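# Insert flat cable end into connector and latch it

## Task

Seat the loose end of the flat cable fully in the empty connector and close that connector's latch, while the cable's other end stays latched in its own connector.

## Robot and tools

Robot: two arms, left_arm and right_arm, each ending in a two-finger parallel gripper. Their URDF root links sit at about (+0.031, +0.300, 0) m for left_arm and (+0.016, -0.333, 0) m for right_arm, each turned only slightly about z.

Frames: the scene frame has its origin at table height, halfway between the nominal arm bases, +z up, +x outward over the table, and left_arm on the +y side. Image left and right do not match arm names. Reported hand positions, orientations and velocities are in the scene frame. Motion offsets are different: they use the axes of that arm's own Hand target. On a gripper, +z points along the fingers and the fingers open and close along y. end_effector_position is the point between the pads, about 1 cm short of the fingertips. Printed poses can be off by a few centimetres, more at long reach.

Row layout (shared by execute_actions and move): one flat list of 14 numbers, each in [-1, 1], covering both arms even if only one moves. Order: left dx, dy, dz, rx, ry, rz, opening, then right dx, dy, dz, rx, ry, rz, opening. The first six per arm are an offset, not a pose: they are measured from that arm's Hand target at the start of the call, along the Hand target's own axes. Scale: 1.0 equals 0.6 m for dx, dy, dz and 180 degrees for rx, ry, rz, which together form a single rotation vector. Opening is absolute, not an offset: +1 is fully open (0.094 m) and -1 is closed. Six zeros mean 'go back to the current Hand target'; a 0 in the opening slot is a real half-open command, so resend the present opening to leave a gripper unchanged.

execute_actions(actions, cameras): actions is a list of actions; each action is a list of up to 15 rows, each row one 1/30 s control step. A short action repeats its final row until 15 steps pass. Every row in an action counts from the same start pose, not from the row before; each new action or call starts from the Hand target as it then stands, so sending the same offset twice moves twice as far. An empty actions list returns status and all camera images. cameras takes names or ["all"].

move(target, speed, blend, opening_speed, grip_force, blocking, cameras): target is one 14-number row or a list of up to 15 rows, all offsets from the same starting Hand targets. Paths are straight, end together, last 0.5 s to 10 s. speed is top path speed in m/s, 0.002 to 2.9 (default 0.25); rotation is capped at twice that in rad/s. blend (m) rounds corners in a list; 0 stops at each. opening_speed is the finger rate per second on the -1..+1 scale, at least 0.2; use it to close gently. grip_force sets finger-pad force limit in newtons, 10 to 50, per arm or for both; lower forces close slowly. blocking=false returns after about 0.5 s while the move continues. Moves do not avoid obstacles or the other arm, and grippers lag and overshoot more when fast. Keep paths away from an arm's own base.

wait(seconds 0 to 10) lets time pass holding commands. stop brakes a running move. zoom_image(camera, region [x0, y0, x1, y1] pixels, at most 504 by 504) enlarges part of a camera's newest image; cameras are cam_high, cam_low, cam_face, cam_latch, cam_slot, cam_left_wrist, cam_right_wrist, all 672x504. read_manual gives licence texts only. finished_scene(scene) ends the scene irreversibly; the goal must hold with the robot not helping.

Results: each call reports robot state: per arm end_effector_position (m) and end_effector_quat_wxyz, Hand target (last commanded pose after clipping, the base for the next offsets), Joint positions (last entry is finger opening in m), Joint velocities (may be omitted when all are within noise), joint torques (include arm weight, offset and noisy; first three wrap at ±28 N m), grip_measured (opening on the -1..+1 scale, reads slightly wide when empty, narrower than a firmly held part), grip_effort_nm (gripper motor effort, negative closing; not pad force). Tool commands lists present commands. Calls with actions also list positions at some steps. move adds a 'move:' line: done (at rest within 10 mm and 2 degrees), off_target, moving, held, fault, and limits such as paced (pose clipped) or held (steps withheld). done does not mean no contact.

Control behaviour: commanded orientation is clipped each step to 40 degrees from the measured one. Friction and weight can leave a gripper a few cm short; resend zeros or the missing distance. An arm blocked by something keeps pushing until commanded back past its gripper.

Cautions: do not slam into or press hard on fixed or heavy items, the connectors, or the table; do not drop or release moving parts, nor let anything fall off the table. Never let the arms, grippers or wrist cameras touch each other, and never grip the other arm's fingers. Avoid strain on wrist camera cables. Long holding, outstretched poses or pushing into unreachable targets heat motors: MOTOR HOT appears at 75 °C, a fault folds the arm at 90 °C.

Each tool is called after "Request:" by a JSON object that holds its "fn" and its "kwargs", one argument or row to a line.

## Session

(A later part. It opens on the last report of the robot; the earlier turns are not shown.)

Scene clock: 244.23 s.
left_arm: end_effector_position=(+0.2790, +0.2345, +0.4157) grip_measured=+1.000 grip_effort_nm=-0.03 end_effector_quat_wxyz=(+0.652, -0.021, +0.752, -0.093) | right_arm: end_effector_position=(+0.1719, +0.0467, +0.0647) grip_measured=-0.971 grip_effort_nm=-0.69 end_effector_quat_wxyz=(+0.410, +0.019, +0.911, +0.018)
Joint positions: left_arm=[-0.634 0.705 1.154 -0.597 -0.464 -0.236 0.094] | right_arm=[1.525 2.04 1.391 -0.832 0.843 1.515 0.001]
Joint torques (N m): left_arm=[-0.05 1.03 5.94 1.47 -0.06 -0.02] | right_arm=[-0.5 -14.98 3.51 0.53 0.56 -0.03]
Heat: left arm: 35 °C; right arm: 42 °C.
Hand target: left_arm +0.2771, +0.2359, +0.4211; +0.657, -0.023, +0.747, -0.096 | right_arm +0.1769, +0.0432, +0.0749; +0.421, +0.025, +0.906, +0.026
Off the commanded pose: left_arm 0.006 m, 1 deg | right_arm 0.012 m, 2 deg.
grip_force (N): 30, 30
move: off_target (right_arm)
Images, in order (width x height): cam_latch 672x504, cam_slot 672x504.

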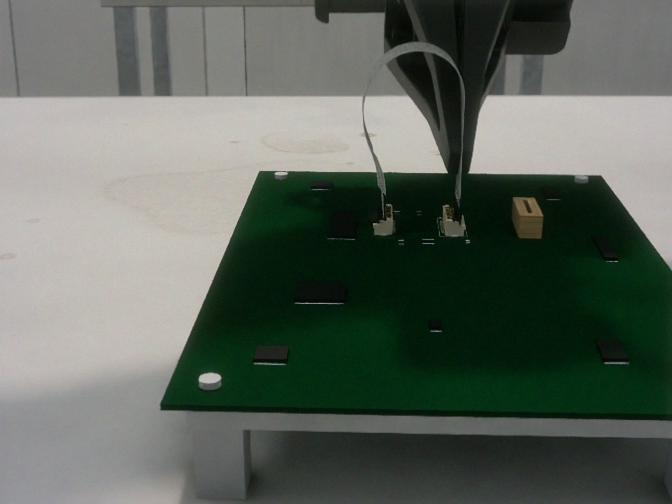

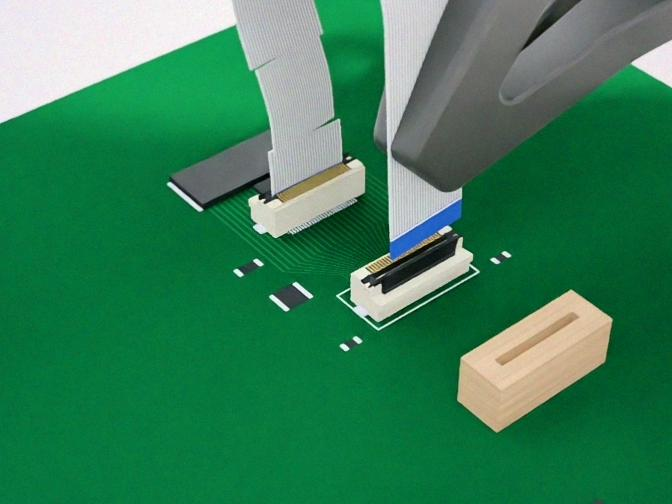

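Request:
{"fn": "move", "kwargs": {
  "target": [0,0,0,0,0,0,1,0.0018,-0.0037,0.0035,0,0,0,-1],
  "speed": 0.06,
  "cameras": ["cam_latch","cam_slot"]
}}

Request:
{"fn": "zoom_image", "kwargs": {
  "camera": "cam_latch",
  "region": [420, 150, 504, 240]
}}

Request:
{"fn": "zoom_image", "kwargs": {
  "camera": "cam_slot",
  "region": [330, 170, 490, 330]
}}

Scene clock: 252.63 s.
left_arm: end_effector_position=(+0.2790, +0.2345, +0.4157) grip_measured=+1.000 grip_effort_nm=-0.03 end_effector_quat_wxyz=(+0.652, -0.021, +0.752, -0.093) | right_arm: end_effector_position=(+0.1725, +0.0439, +0.0608) grip_measured=-0.971 grip_effort_nm=-0.69 end_effector_quat_wxyz=(+0.412, +0.017, +0.911, +0.015)
Joint positions: left_arm=[-0.634 0.705 1.154 -0.597 -0.464 -0.236 0.094] | right_arm=[1.524 2.04 1.373 -0.817 0.847 1.511 0.001]
Joint torques (N m): left_arm=[-0.01 1.07 5.96 1.47 -0.05 -0.01] | right_arm=[-0.73 -15.31 3.47 0.51 0.54 -0.02]
Heat: left arm: 35 °C; right arm: 42 °C.
Hand target: left_arm +0.2771, +0.2359, +0.4211; +0.657, -0.023, +0.747, -0.096 | right_arm +0.1777, +0.0412, +0.0726; +0.421, +0.025, +0.906, +0.026
Off the commanded pose: left_arm 0.006 m, 1 deg | right_arm 0.013 m, 2 deg.
grip_force (N): 30, 30
move: off_target (right_arm)
Images, in order (width x height): cam_latch 672x504, cam_slot 672x504.

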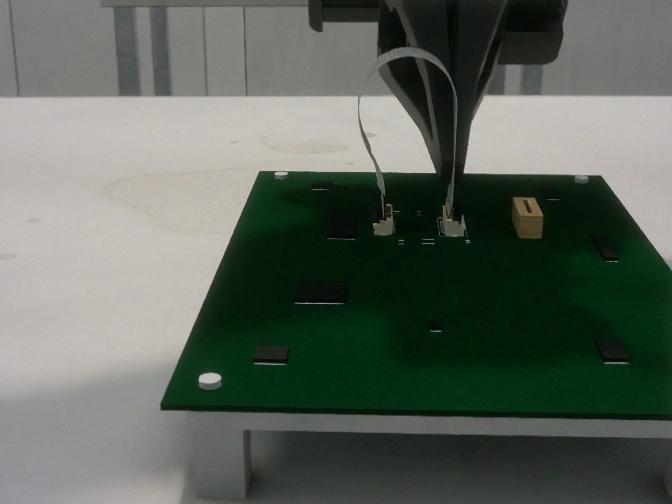

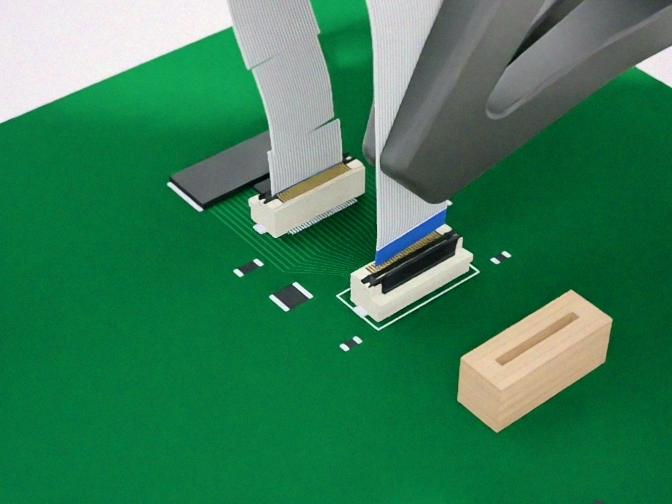

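Scaled by 5.600.

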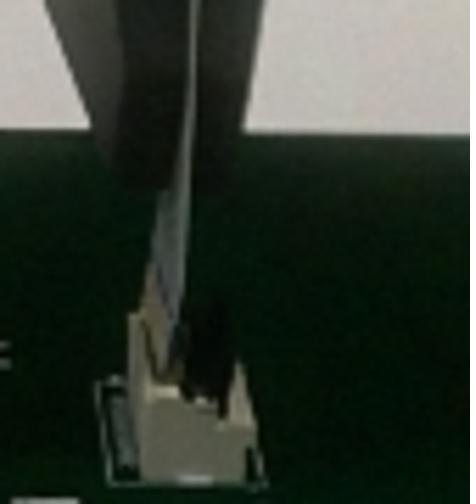

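Scaled by 3.150.

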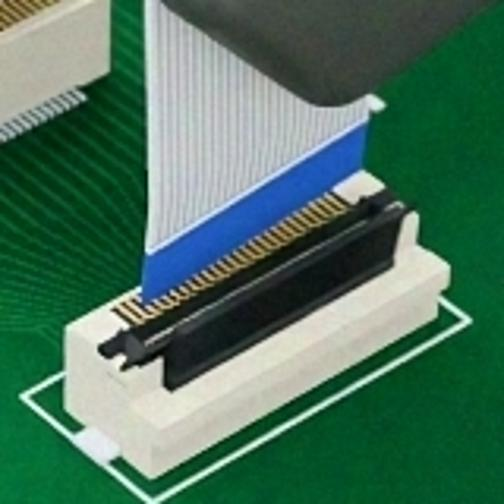

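Request:
{"fn": "move", "kwargs": {
  "target": [0,0,0,0,0,0,1,0,0.0005,0,0.0127,-0.0011,0.0107,-1],
  "speed": 0.06,
  "cameras": ["cam_latch","cam_slot"]
}}

Request:
{"fn": "zoom_image", "kwargs": {
  "camera": "cam_latch",
  "region": [420, 150, 504, 240]
}}

Request:
{"fn": "zoom_image", "kwargs": {
  "camera": "cam_slot",
  "region": [330, 170, 490, 330]
}}

Scene clock: 263.70 s.
left_arm: end_effector_position=(+0.2790, +0.2345, +0.4157) grip_measured=+1.000 grip_effort_nm=-0.03 end_effector_quat_wxyz=(+0.652, -0.021, +0.752, -0.093) | right_arm: end_effector_position=(+0.1721, +0.0357, +0.0627) grip_measured=-0.971 grip_effort_nm=-0.69 end_effector_quat_wxyz=(+0.411, +0.035, +0.911, +0.005)
Joint positions: left_arm=[-0.634 0.705 1.154 -0.597 -0.464 -0.236 0.094] | right_arm=[1.524 2.04 1.383 -0.877 0.847 1.572 0.001]
Joint torques (N m): left_arm=[-0.01 1.05 5.91 1.47 -0.08 -0.01] | right_arm=[-0.62 -11.63 7.1 0.2 0.58 0.19]
Heat: left arm: 35 °C; right arm: 42 °C.
Hand target: left_arm +0.2771, +0.2359, +0.4211; +0.657, -0.023, +0.747, -0.096 | right_arm +0.1777, +0.0415, +0.0726; +0.421, +0.049, +0.906, +0.015
Off the commanded pose: left_arm 0.006 m, 1 deg | right_arm 0.013 m, 2 deg.
grip_force (N): 30, 30
move: off_target (right_arm)
Images, in order (width x height): cam_latch 672x504, cam_slot 672x504.

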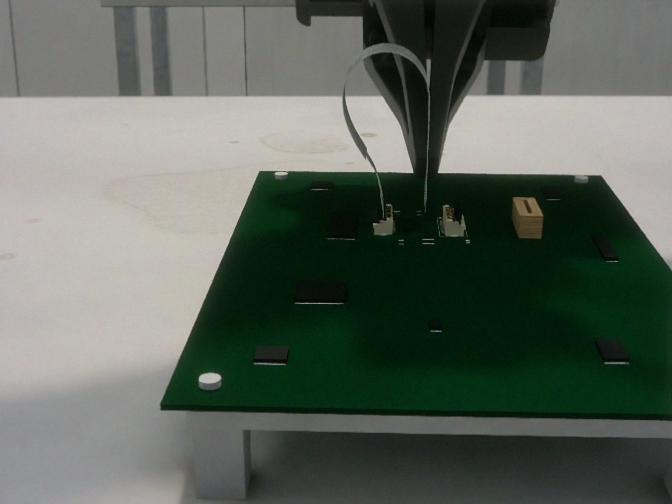

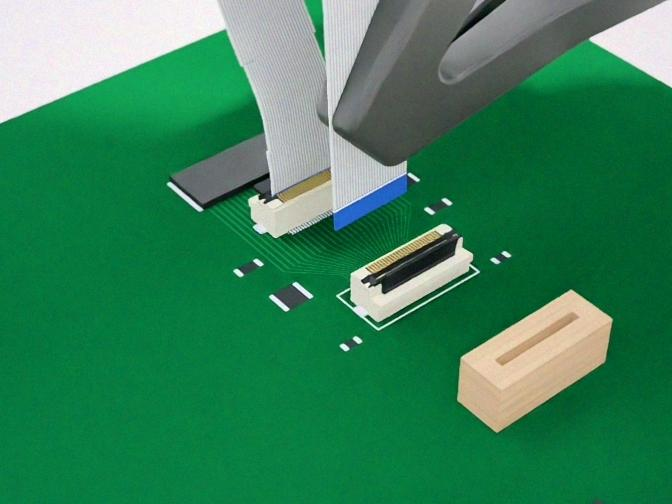

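Scaled by 5.600.

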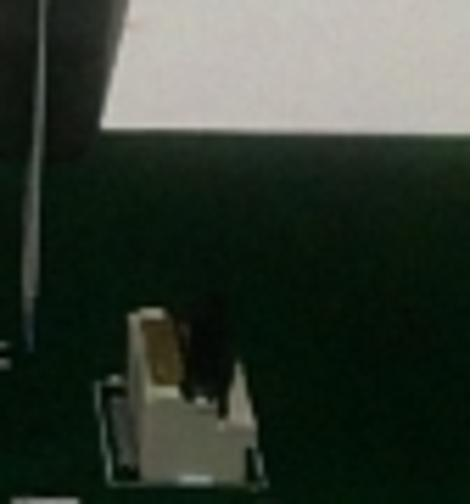

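Scaled by 3.150.

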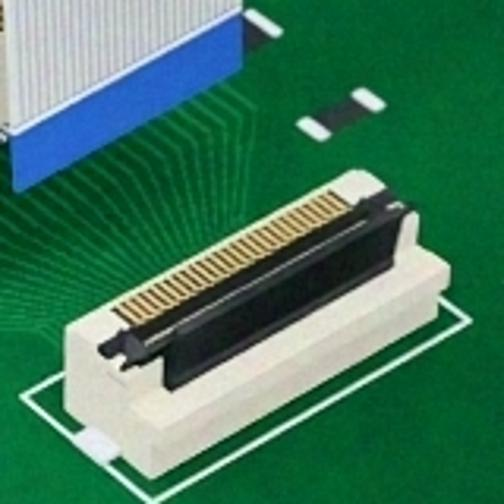

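Request:
{"fn": "move", "kwargs": {
  "target": [0,0,0,0,0,0,1,-0.021,0.0207,-0.0183,0,0,0,-1],
  "speed": 0.08
}}

Scene clock: 270.20 s.
left_arm: end_effector_position=(+0.2790, +0.2345, +0.4157) grip_measured=+1.000 grip_effort_nm=-0.03 end_effector_quat_wxyz=(+0.652, -0.021, +0.752, -0.093) | right_arm: end_effector_position=(+0.1728, +0.0477, +0.0864) grip_measured=-0.971 grip_effort_nm=-0.69 end_effector_quat_wxyz=(+0.411, +0.039, +0.911, +0.013)
Joint positions: left_arm=[-0.634 0.705 1.154 -0.597 -0.464 -0.236 0.094] | right_arm=[1.524 2.04 1.483 -0.961 0.847 1.573 0.001]
Joint torques (N m): left_arm=[-0.03 1.02 5.89 1.47 -0.05 -0.01] | right_arm=[-0.47 -10.18 7.24 0.19 0.56 0.17]
Heat: left arm: 35 °C; right arm: 41 °C.
Hand target: left_arm +0.2771, +0.2359, +0.4211; +0.657, -0.023, +0.747, -0.096 | right_arm +0.1783, +0.0527, +0.0901; +0.421, +0.049, +0.906, +0.015
Off the commanded pose: left_arm 0.006 m, 1 deg | right_arm 0.008 m, 2 deg.
grip_force (N): 30, 30
move: done

Request:
{"fn": "move", "kwargs": {
  "target": [0,0,0,0,0,0,1,0.016,-0.0198,0.0155,0,0,0,-1],
  "speed": 0.06,
  "cameras": ["cam_latch","cam_slot"]
}}

Request:
{"fn": "zoom_image", "kwargs": {
  "camera": "cam_latch",
  "region": [420, 150, 504, 240]
}}

Request:
{"fn": "zoom_image", "kwargs": {
  "camera": "cam_slot",
  "region": [330, 170, 490, 330]
}}

Scene clock: 276.10 s.
left_arm: end_effector_position=(+0.2790, +0.2345, +0.4157) grip_measured=+1.000 grip_effort_nm=-0.03 end_effector_quat_wxyz=(+0.652, -0.021, +0.752, -0.093) | right_arm: end_effector_position=(+0.1727, +0.0449, +0.0758) grip_measured=-0.971 grip_effort_nm=-0.69 end_effector_quat_wxyz=(+0.411, +0.040, +0.910, +0.015)
Joint positions: left_arm=[-0.634 0.705 1.154 -0.597 -0.464 -0.236 0.094] | right_arm=[1.524 2.04 1.439 -0.911 0.847 1.573 0.001]
Joint torques (N m): left_arm=[0.01 1.01 5.9 1.46 -0.06 0] | right_arm=[-0.88 -12.04 3.93 0.45 0.54 0.16]
Heat: left arm: 35 °C; right arm: 40 °C.
Hand target: left_arm +0.2771, +0.2359, +0.4211; +0.657, -0.023, +0.747, -0.096 | right_arm +0.1784, +0.0417, +0.0759; +0.421, +0.049, +0.906, +0.015
Off the commanded pose: left_arm 0.006 m, 1 deg | right_arm 0.007 m, 2 deg.
grip_force (N): 30, 30
move: done
Images, in order (width x height): cam_latch 672x504, cam_slot 672x504.

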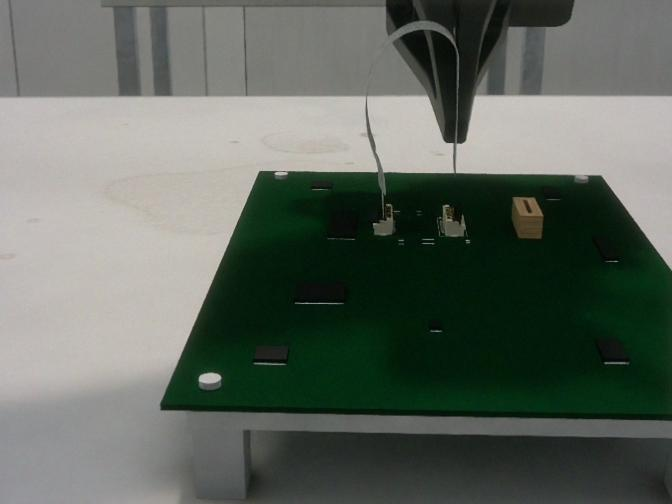

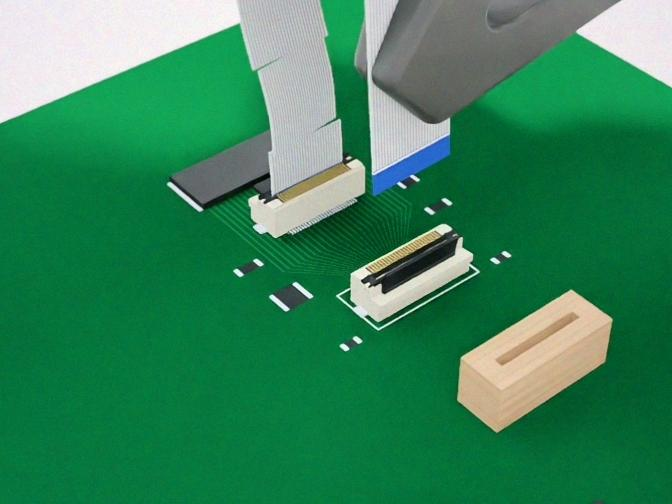

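Scaled by 5.600.

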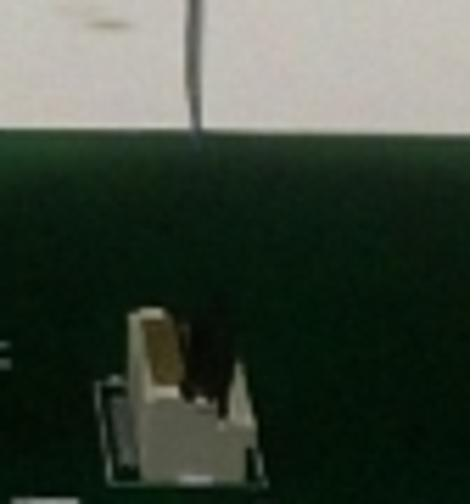

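Scaled by 3.150.

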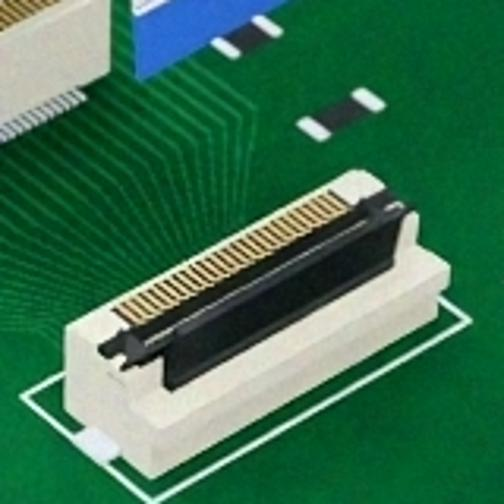

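Request:
{"fn": "move", "kwargs": {
  "target": [0,0,0,0,0,0,1,0.0163,-0.0037,0.0125,0,0,0,-1],
  "speed": 0.06,
  "cameras": ["cam_latch","cam_slot"]
}}

Request:
{"fn": "zoom_image", "kwargs": {
  "camera": "cam_latch",
  "region": [420, 150, 504, 240]
}}

Request:
{"fn": "zoom_image", "kwargs": {
  "camera": "cam_slot",
  "region": [330, 170, 490, 330]
}}

Scene clock: 283.27 s.
left_arm: end_effector_position=(+0.2790, +0.2345, +0.4157) grip_measured=+1.000 grip_effort_nm=-0.03 end_effector_quat_wxyz=(+0.652, -0.021, +0.752, -0.093) | right_arm: end_effector_position=(+0.1726, +0.0445, +0.0686) grip_measured=-0.971 grip_effort_nm=-0.69 end_effector_quat_wxyz=(+0.411, +0.043, +0.910, +0.022)
Joint positions: left_arm=[-0.634 0.705 1.154 -0.597 -0.464 -0.236 0.094] | right_arm=[1.524 2.04 1.407 -0.867 0.847 1.574 0.001]
Joint torques (N m): left_arm=[-0.05 1.02 5.87 1.46 -0.06 -0.01] | right_arm=[-0.47 -10.61 3.86 0.5 0.56 0.15]
Heat: left arm: 35 °C; right arm: 40 °C.
Hand target: left_arm +0.2771, +0.2359, +0.4211; +0.657, -0.023, +0.747, -0.096 | right_arm +0.1777, +0.0405, +0.0636; +0.421, +0.049, +0.906, +0.015
Off the commanded pose: left_arm 0.006 m, 1 deg | right_arm 0.008 m, 2 deg.
grip_force (N): 30, 30
move: done
Images, in order (width x height): cam_latch 672x504, cam_slot 672x504.

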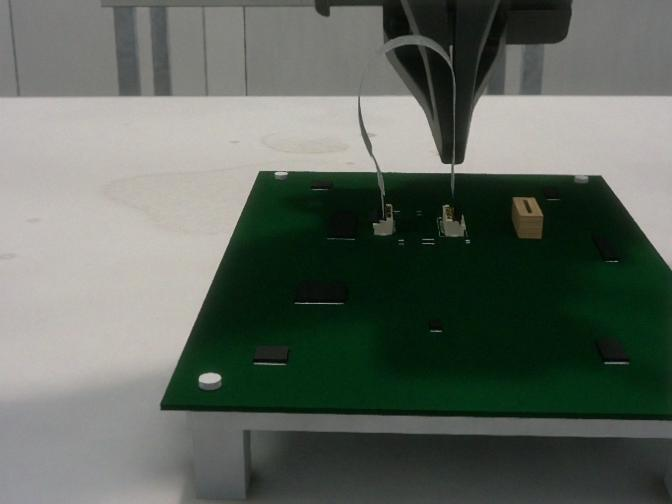

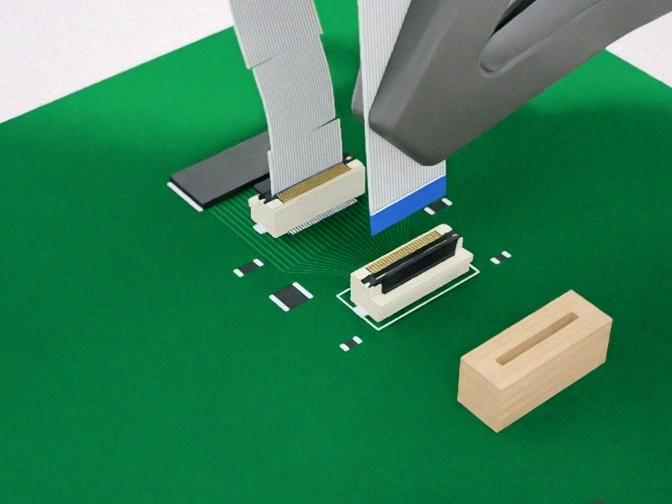

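Scaled by 5.600.

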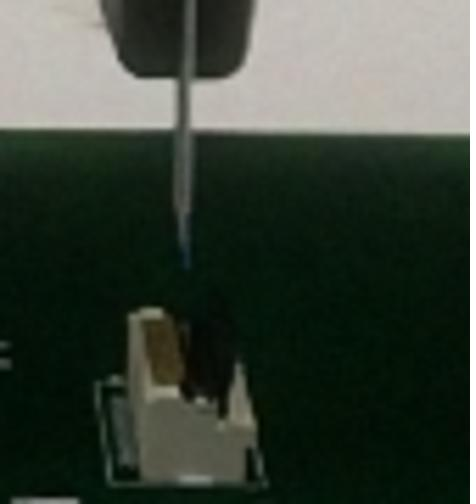

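Scaled by 3.150.

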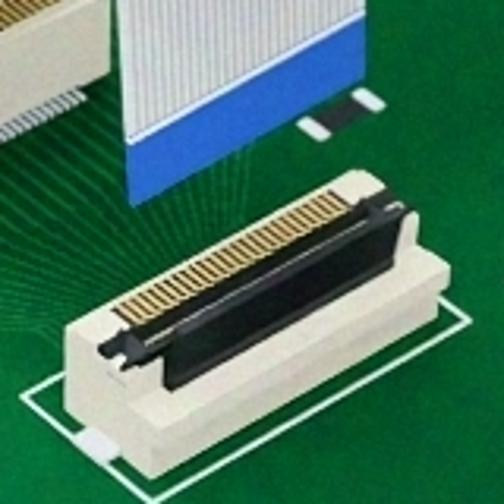

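Request:
{"fn": "move", "kwargs": {
  "target": [0,0,0,0,0,0,1,0.0069,0.0033,-0.0078,-0.0038,0.0005,-0.0032,-1],
  "speed": 0.06,
  "cameras": ["cam_latch","cam_slot"]
}}

Request:
{"fn": "zoom_image", "kwargs": {
  "camera": "cam_latch",
  "region": [420, 150, 504, 240]
}}

Request:
{"fn": "zoom_image", "kwargs": {
  "camera": "cam_slot",
  "region": [330, 170, 490, 330]
}}

Scene clock: 291.93 s.
left_arm: end_effector_position=(+0.2790, +0.2345, +0.4157) grip_measured=+1.000 grip_effort_nm=-0.03 end_effector_quat_wxyz=(+0.652, -0.021, +0.752, -0.093) | right_arm: end_effector_position=(+0.1726, +0.0446, +0.0686) grip_measured=-0.971 grip_effort_nm=-0.69 end_effector_quat_wxyz=(+0.411, +0.043, +0.910, +0.022)
Joint positions: left_arm=[-0.634 0.705 1.154 -0.597 -0.464 -0.236 0.094] | right_arm=[1.524 2.04 1.407 -0.866 0.847 1.574 0.001]
Joint torques (N m): left_arm=[-0.06 1.05 5.9 1.46 -0.06 -0.02] | right_arm=[1.02 -10.86 3.78 0.51 0.58 0.16]
Heat: left arm: 35 °C; right arm: 39 °C.
Hand target: left_arm +0.2771, +0.2359, +0.4211; +0.657, -0.023, +0.747, -0.096 | right_arm +0.1716, +0.0429, +0.0636; +0.421, +0.042, +0.906, +0.018
Off the commanded pose: left_arm 0.006 m, 1 deg | right_arm 0.005 m, 1 deg.
grip_force (N): 30, 30
move: done
Images, in order (width x height): cam_latch 672x504, cam_slot 672x504.

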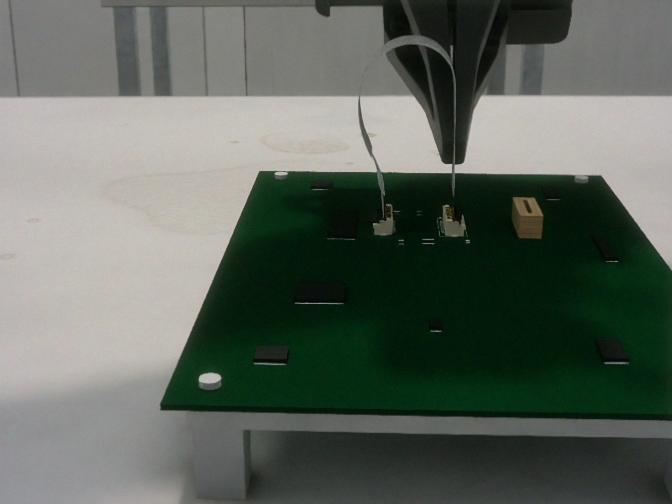

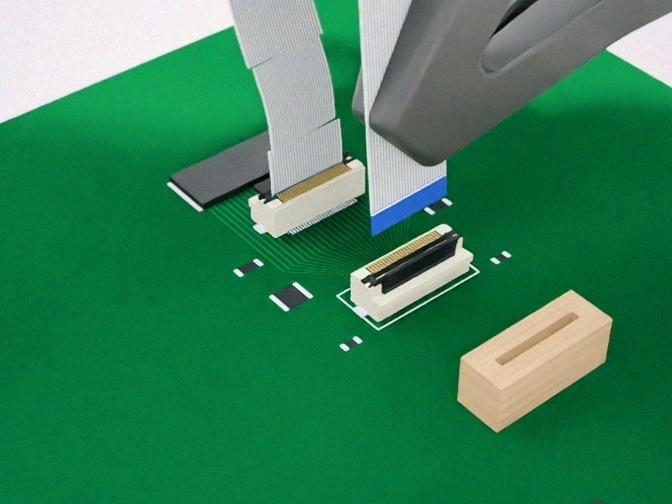

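Scaled by 5.600.

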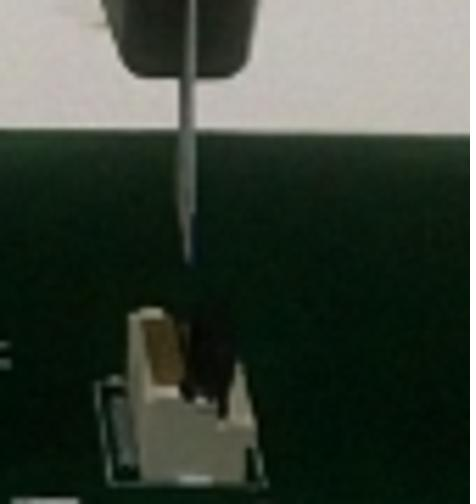

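Scaled by 3.150.

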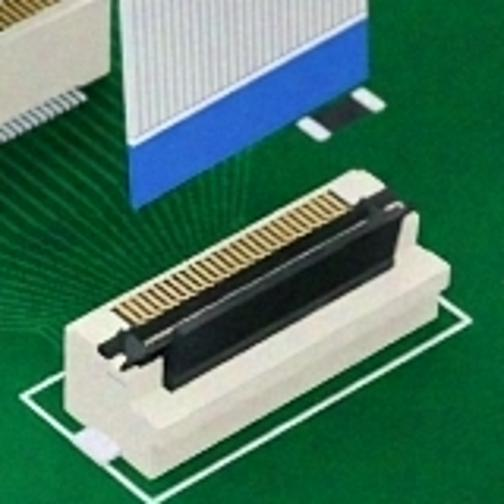

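Request:
{"fn": "move", "kwargs": {
  "target": [0,0,0,0,0,0,1,0.0065,-0.0007,0.0025,0,0,0,-1],
  "speed": 0.06,
  "cameras": ["cam_latch","cam_slot"]
}}

Request:
{"fn": "zoom_image", "kwargs": {
  "camera": "cam_latch",
  "region": [420, 150, 504, 240]
}}

Request:
{"fn": "zoom_image", "kwargs": {
  "camera": "cam_slot",
  "region": [330, 170, 490, 330]
}}

Scene clock: 297.37 s.
left_arm: end_effector_position=(+0.2790, +0.2345, +0.4157) grip_measured=+1.000 grip_effort_nm=-0.03 end_effector_quat_wxyz=(+0.652, -0.021, +0.752, -0.093) | right_arm: end_effector_position=(+0.1709, +0.0449, +0.0669) grip_measured=-0.971 grip_effort_nm=-0.69 end_effector_quat_wxyz=(+0.411, +0.043, +0.910, +0.024)
Joint positions: left_arm=[-0.634 0.705 1.154 -0.597 -0.464 -0.236 0.094] | right_arm=[1.529 2.04 1.4 -0.857 0.847 1.579 0.001]
Joint torques (N m): left_arm=[-0.03 1.05 5.91 1.46 -0.07 -0.01] | right_arm=[0.8 -9.99 3.7 0.48 0.58 0.18]
Heat: left arm: 35 °C; right arm: 38 °C.
Hand target: left_arm +0.2771, +0.2359, +0.4211; +0.657, -0.023, +0.747, -0.096 | right_arm +0.1702, +0.0428, +0.0596; +0.421, +0.042, +0.906, +0.018
Off the commanded pose: left_arm 0.006 m, 1 deg | right_arm 0.008 m, 1 deg.
grip_force (N): 30, 30
move: done
Images, in order (width x height): cam_latch 672x504, cam_slot 672x504.

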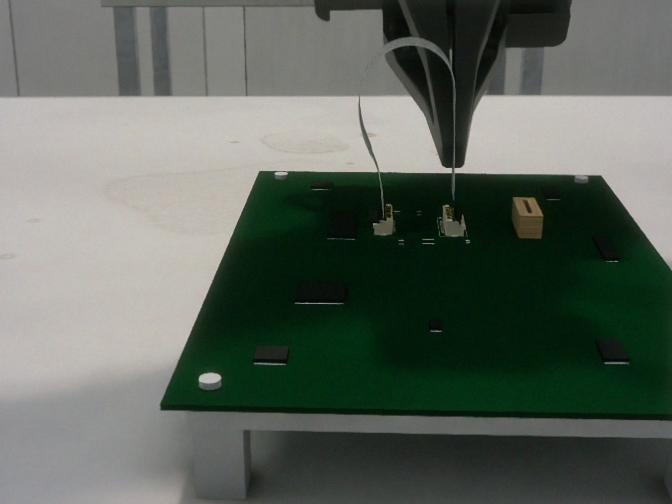

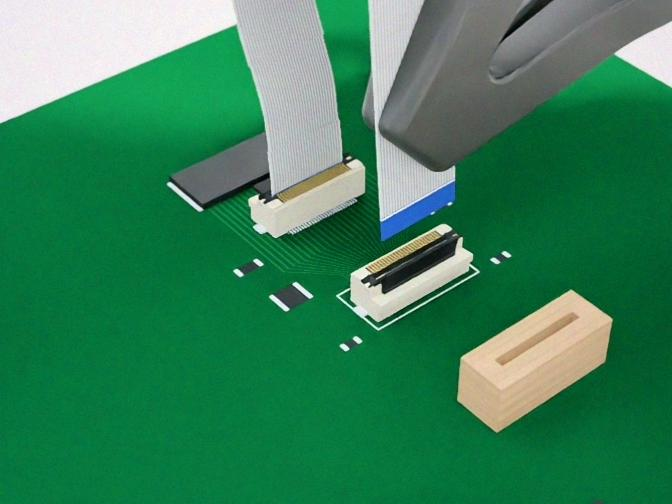

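Scaled by 5.600.

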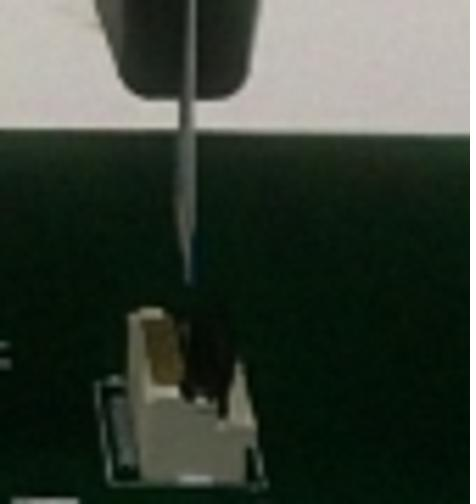

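Scaled by 3.150.

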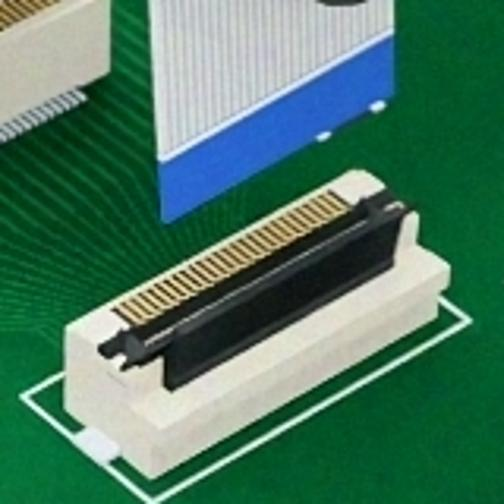

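Request:
{"fn": "move", "kwargs": {
  "target": [0,0,0,0,0,0,1,-0.0065,-0.004,0.0098,0.0042,-0.0006,0.0036,-1],
  "speed": 0.06,
  "cameras": ["cam_latch","cam_slot"]
}}

Request:
{"fn": "zoom_image", "kwargs": {
  "camera": "cam_latch",
  "region": [420, 150, 504, 240]
}}

Request:
{"fn": "zoom_image", "kwargs": {
  "camera": "cam_slot",
  "region": [330, 170, 490, 330]
}}

Scene clock: 304.00 s.
left_arm: end_effector_position=(+0.2790, +0.2345, +0.4157) grip_measured=+1.000 grip_effort_nm=-0.03 end_effector_quat_wxyz=(+0.652, -0.021, +0.752, -0.093) | right_arm: end_effector_position=(+0.1722, +0.0451, +0.0669) grip_measured=-0.971 grip_effort_nm=-0.69 end_effector_quat_wxyz=(+0.411, +0.046, +0.910, +0.026)
Joint positions: left_arm=[-0.634 0.705 1.154 -0.597 -0.464 -0.236 0.094] | right_arm=[1.525 2.04 1.4 -0.853 0.847 1.579 0.001]
Joint torques (N m): left_arm=[-0.03 1.01 5.91 1.47 -0.08 -0.02] | right_arm=[-0.49 -9.98 3.79 0.5 0.59 0.2]
Heat: left arm: 35 °C; right arm: 38 °C.
Hand target: left_arm +0.2771, +0.2359, +0.4211; +0.657, -0.023, +0.747, -0.096 | right_arm +0.1771, +0.0400, +0.0586; +0.421, +0.050, +0.905, +0.015
Off the commanded pose: left_arm 0.006 m, 1 deg | right_arm 0.011 m, 2 deg.
grip_force (N): 30, 30
move: off_target (right_arm)
Images, in order (width x height): cam_latch 672x504, cam_slot 672x504.

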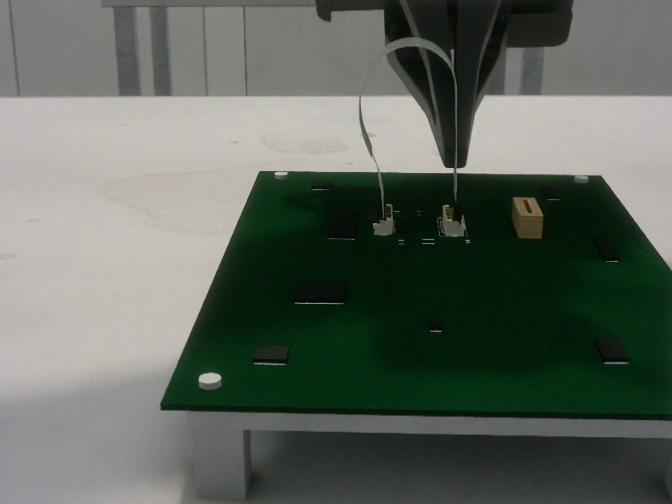

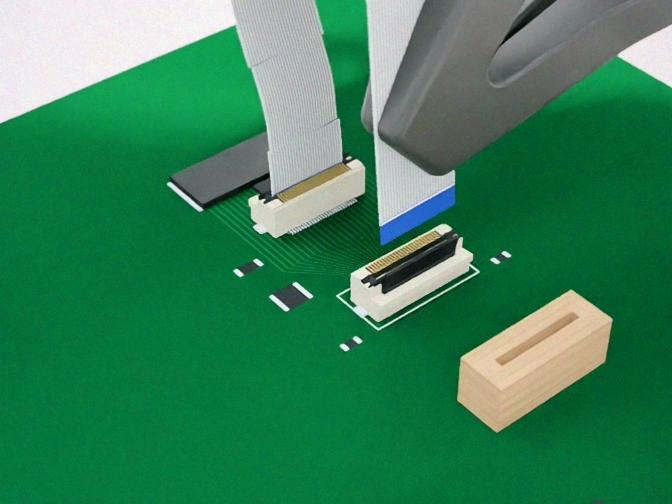

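Scaled by 5.600.

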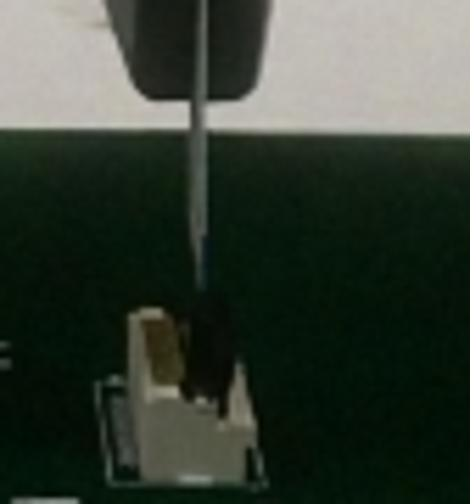

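Scaled by 3.150.

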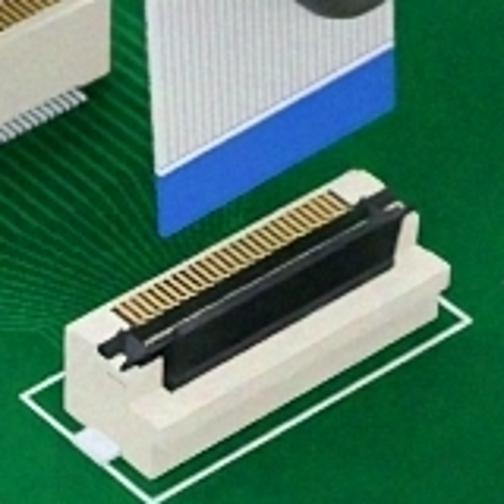

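Request:
{"fn": "move", "kwargs": {
  "target": [0,0,0,0,0,0,1,0.0032,-0.0038,0.0037,0,0,0,-1],
  "speed": 0.06,
  "cameras": ["cam_latch","cam_slot"]
}}

Request:
{"fn": "zoom_image", "kwargs": {
  "camera": "cam_latch",
  "region": [420, 150, 504, 240]
}}

Request:
{"fn": "zoom_image", "kwargs": {
  "camera": "cam_slot",
  "region": [330, 170, 490, 330]
}}

Scene clock: 309.57 s.
left_arm: end_effector_position=(+0.2790, +0.2345, +0.4157) grip_measured=+1.000 grip_effort_nm=-0.03 end_effector_quat_wxyz=(+0.652, -0.021, +0.752, -0.093) | right_arm: end_effector_position=(+0.1721, +0.0427, +0.0625) grip_measured=-0.971 grip_effort_nm=-0.69 end_effector_quat_wxyz=(+0.411, +0.045, +0.910, +0.024)
Joint positions: left_arm=[-0.634 0.705 1.154 -0.597 -0.464 -0.236 0.094] | right_arm=[1.525 2.04 1.381 -0.837 0.847 1.579 0.001]
Joint torques (N m): left_arm=[-0.05 1.05 5.89 1.45 -0.07 -0.02] | right_arm=[-0.73 -10.19 3.64 0.45 0.57 0.13]
Heat: left arm: 36 °C; right arm: 37 °C.
Hand target: left_arm +0.2771, +0.2359, +0.4211; +0.657, -0.023, +0.747, -0.096 | right_arm +0.1774, +0.0379, +0.0555; +0.421, +0.050, +0.905, +0.015
Off the commanded pose: left_arm 0.006 m, 1 deg | right_arm 0.010 m, 2 deg.
grip_force (N): 30, 30
move: done
Images, in order (width x height): cam_latch 672x504, cam_slot 672x504.

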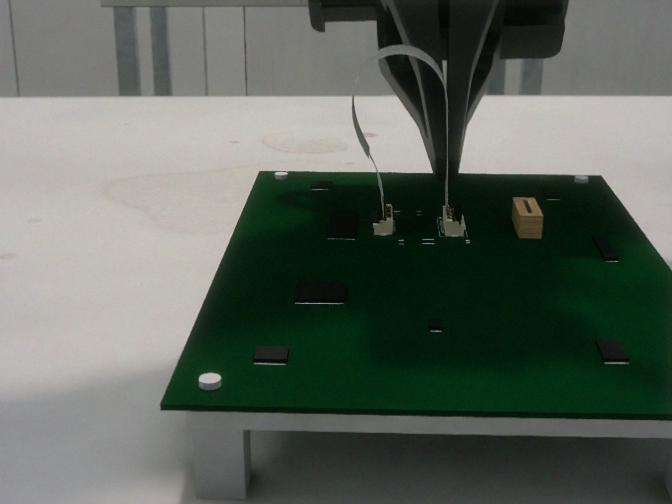

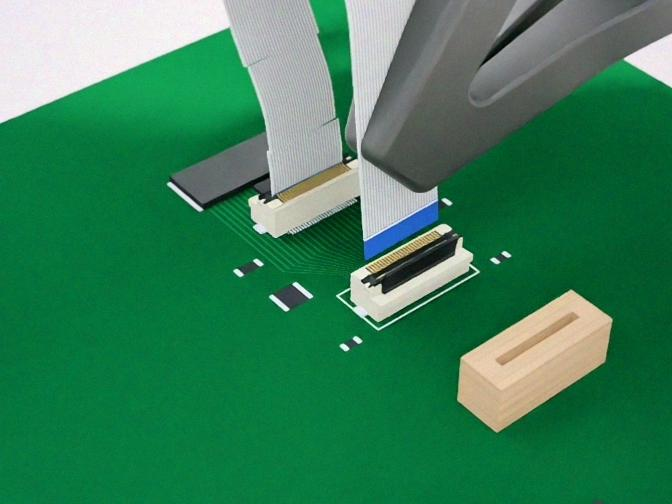

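Scaled by 5.600.

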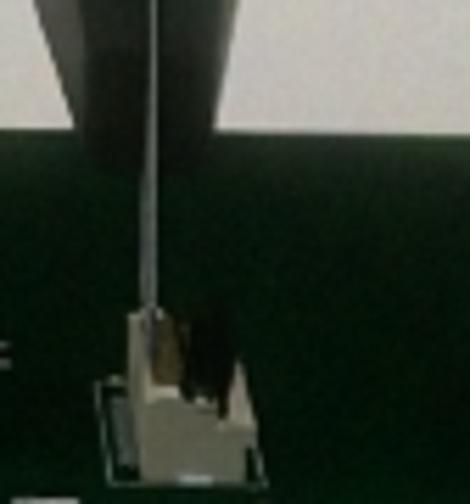

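Scaled by 3.150.

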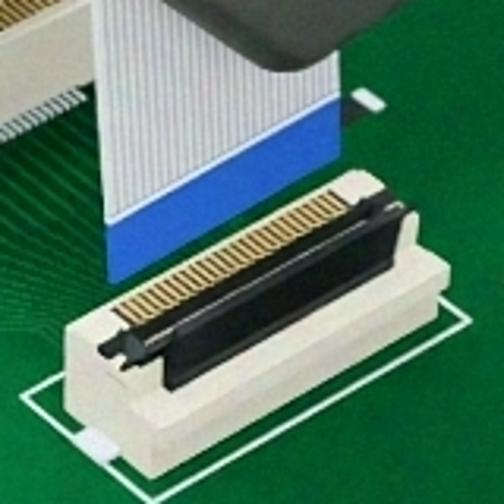

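Request:
{"fn": "move", "kwargs": {
  "target": [0,0,0,0,0,0,1,0.0003,0.005,0.001,0,0,0,-1],
  "speed": 0.06,
  "cameras": ["cam_latch","cam_slot"]
}}

Request:
{"fn": "zoom_image", "kwargs": {
  "camera": "cam_latch",
  "region": [420, 150, 504, 240]
}}

Request:
{"fn": "zoom_image", "kwargs": {
  "camera": "cam_slot",
  "region": [330, 170, 490, 330]
}}

Scene clock: 317.50 s.
left_arm: end_effector_position=(+0.2790, +0.2345, +0.4157) grip_measured=+1.000 grip_effort_nm=-0.03 end_effector_quat_wxyz=(+0.652, -0.021, +0.752, -0.093) | right_arm: end_effector_position=(+0.1724, +0.0423, +0.0604) grip_measured=-0.971 grip_effort_nm=-0.69 end_effector_quat_wxyz=(+0.413, +0.044, +0.910, +0.021)
Joint positions: left_arm=[-0.634 0.705 1.154 -0.597 -0.464 -0.236 0.094] | right_arm=[1.525 2.046 1.381 -0.836 0.85 1.579 0.001]
Joint torques (N m): left_arm=[-0.06 1.05 5.86 1.47 -0.06 -0.01] | right_arm=[-0.7 -9.92 4.67 0.47 0.53 0.11]
Heat: left arm: 36 °C; right arm: 37 °C.
Hand target: left_arm +0.2771, +0.2359, +0.4211; +0.657, -0.023, +0.747, -0.096 | right_arm +0.1780, +0.0409, +0.0552; +0.421, +0.050, +0.905, +0.015
Off the commanded pose: left_arm 0.006 m, 1 deg | right_arm 0.008 m, 1 deg.
grip_force (N): 30, 30
move: done
Images, in order (width x height): cam_latch 672x504, cam_slot 672x504.

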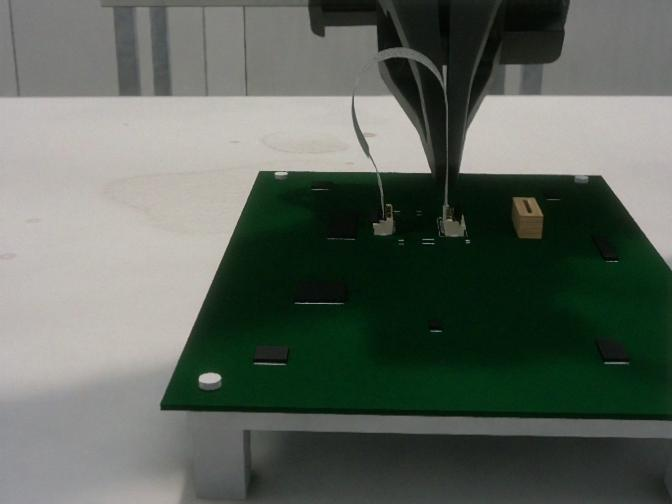

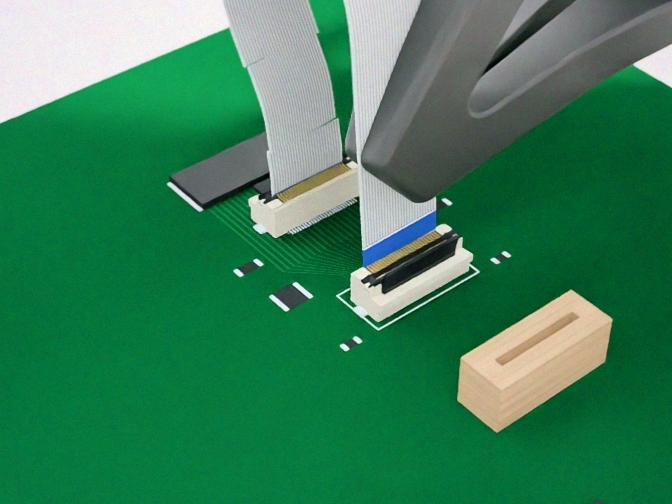

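Scaled by 5.600.

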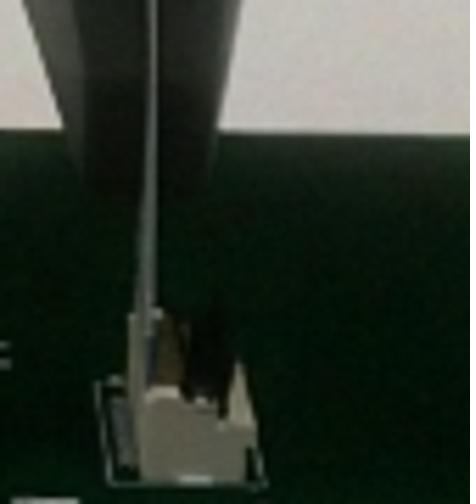

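Scaled by 3.150.

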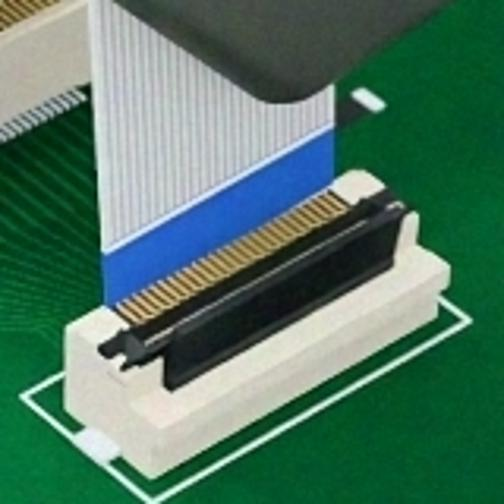

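Request:
{"fn": "move", "kwargs": {
  "target": [0,0,0,0,0,0,1,-0.0217,0.0133,-0.0198,0,0,0,-1],
  "speed": 0.08
}}

Scene clock: 321.97 s.
left_arm: end_effector_position=(+0.2790, +0.2345, +0.4157) grip_measured=+1.000 grip_effort_nm=-0.03 end_effector_quat_wxyz=(+0.652, -0.021, +0.752, -0.093) | right_arm: end_effector_position=(+0.1724, +0.0431, +0.0697) grip_measured=-0.971 grip_effort_nm=-0.69 end_effector_quat_wxyz=(+0.413, +0.040, +0.910, +0.013)
Joint positions: left_arm=[-0.634 0.705 1.154 -0.597 -0.464 -0.236 0.094] | right_arm=[1.525 2.046 1.422 -0.895 0.85 1.579 0.001]
Joint torques (N m): left_arm=[-0.05 1.03 5.86 1.46 -0.07 -0.02] | right_arm=[-0.77 -10.37 7.1 0.21 0.58 0.13]
Heat: left arm: 36 °C; right arm: 36 °C.
Hand target: left_arm +0.2771, +0.2359, +0.4211; +0.657, -0.023, +0.747, -0.096 | right_arm +0.1779, +0.0477, +0.0734; +0.421, +0.050, +0.905, +0.015
Off the commanded pose: left_arm 0.006 m, 1 deg | right_arm 0.008 m, 2 deg.
grip_force (N): 30, 30
move: done

Request:
{"fn": "move", "kwargs": {
  "target": [0,0,0,0,0,0,1,0.0175,-0.0155,0.0168,0,0,0,-1],
  "speed": 0.06,
  "cameras": ["cam_latch","cam_slot"]
}}

Request:
{"fn": "zoom_image", "kwargs": {
  "camera": "cam_latch",
  "region": [420, 150, 504, 240]
}}

Request:
{"fn": "zoom_image", "kwargs": {
  "camera": "cam_slot",
  "region": [330, 170, 490, 330]
}}

Scene clock: 327.17 s.
left_arm: end_effector_position=(+0.2790, +0.2345, +0.4157) grip_measured=+1.000 grip_effort_nm=-0.04 end_effector_quat_wxyz=(+0.652, -0.021, +0.752, -0.093) | right_arm: end_effector_position=(+0.1724, +0.0436, +0.0629) grip_measured=-0.971 grip_effort_nm=-0.69 end_effector_quat_wxyz=(+0.412, +0.044, +0.910, +0.022)
Joint positions: left_arm=[-0.634 0.705 1.154 -0.597 -0.464 -0.236 0.094] | right_arm=[1.525 2.046 1.392 -0.847 0.849 1.579 0.001]
Joint torques (N m): left_arm=[-0.05 1.06 5.91 1.47 -0.05 -0.03] | right_arm=[-0.81 -10.69 3.84 0.48 0.52 0.13]
Heat: left arm: 36 °C; right arm: 36 °C.
Hand target: left_arm +0.2771, +0.2359, +0.4211; +0.657, -0.023, +0.747, -0.096 | right_arm +0.1781, +0.0395, +0.0583; +0.421, +0.050, +0.905, +0.015
Off the commanded pose: left_arm 0.006 m, 1 deg | right_arm 0.008 m, 2 deg.
grip_force (N): 30, 30
move: done
Images, in order (width x height): cam_latch 672x504, cam_slot 672x504.

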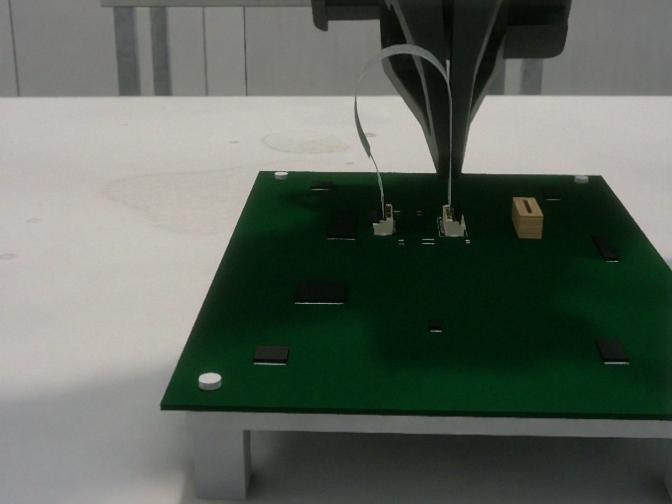

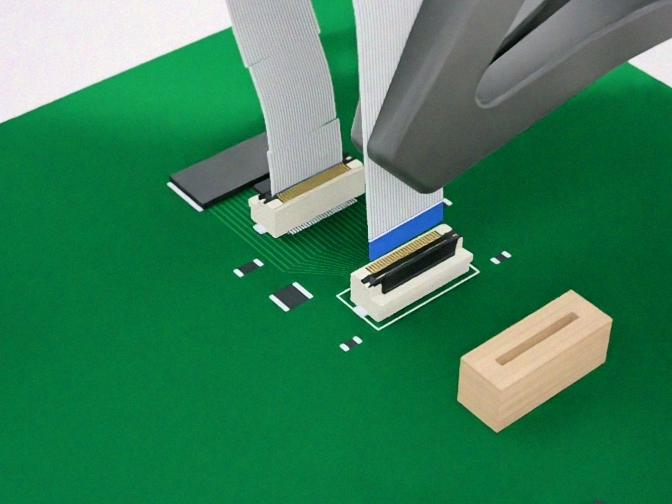

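Scaled by 5.600.

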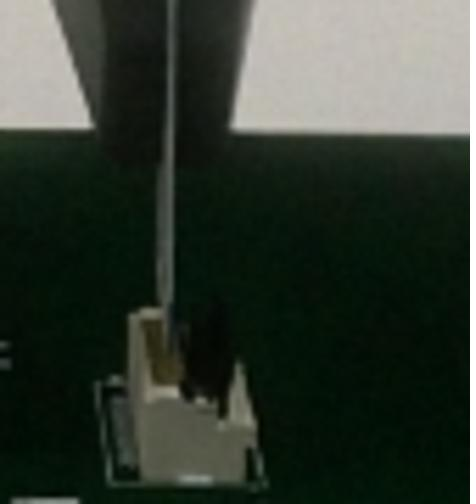

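Scaled by 3.150.

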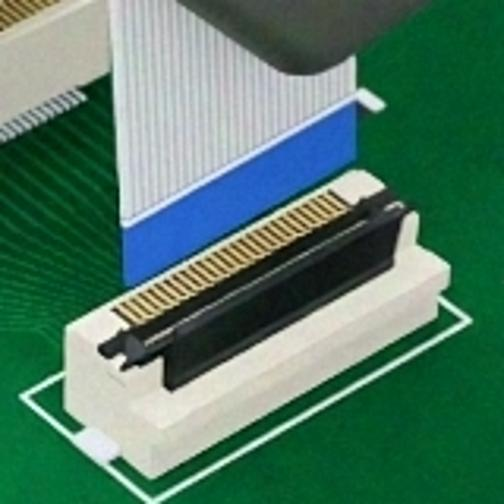

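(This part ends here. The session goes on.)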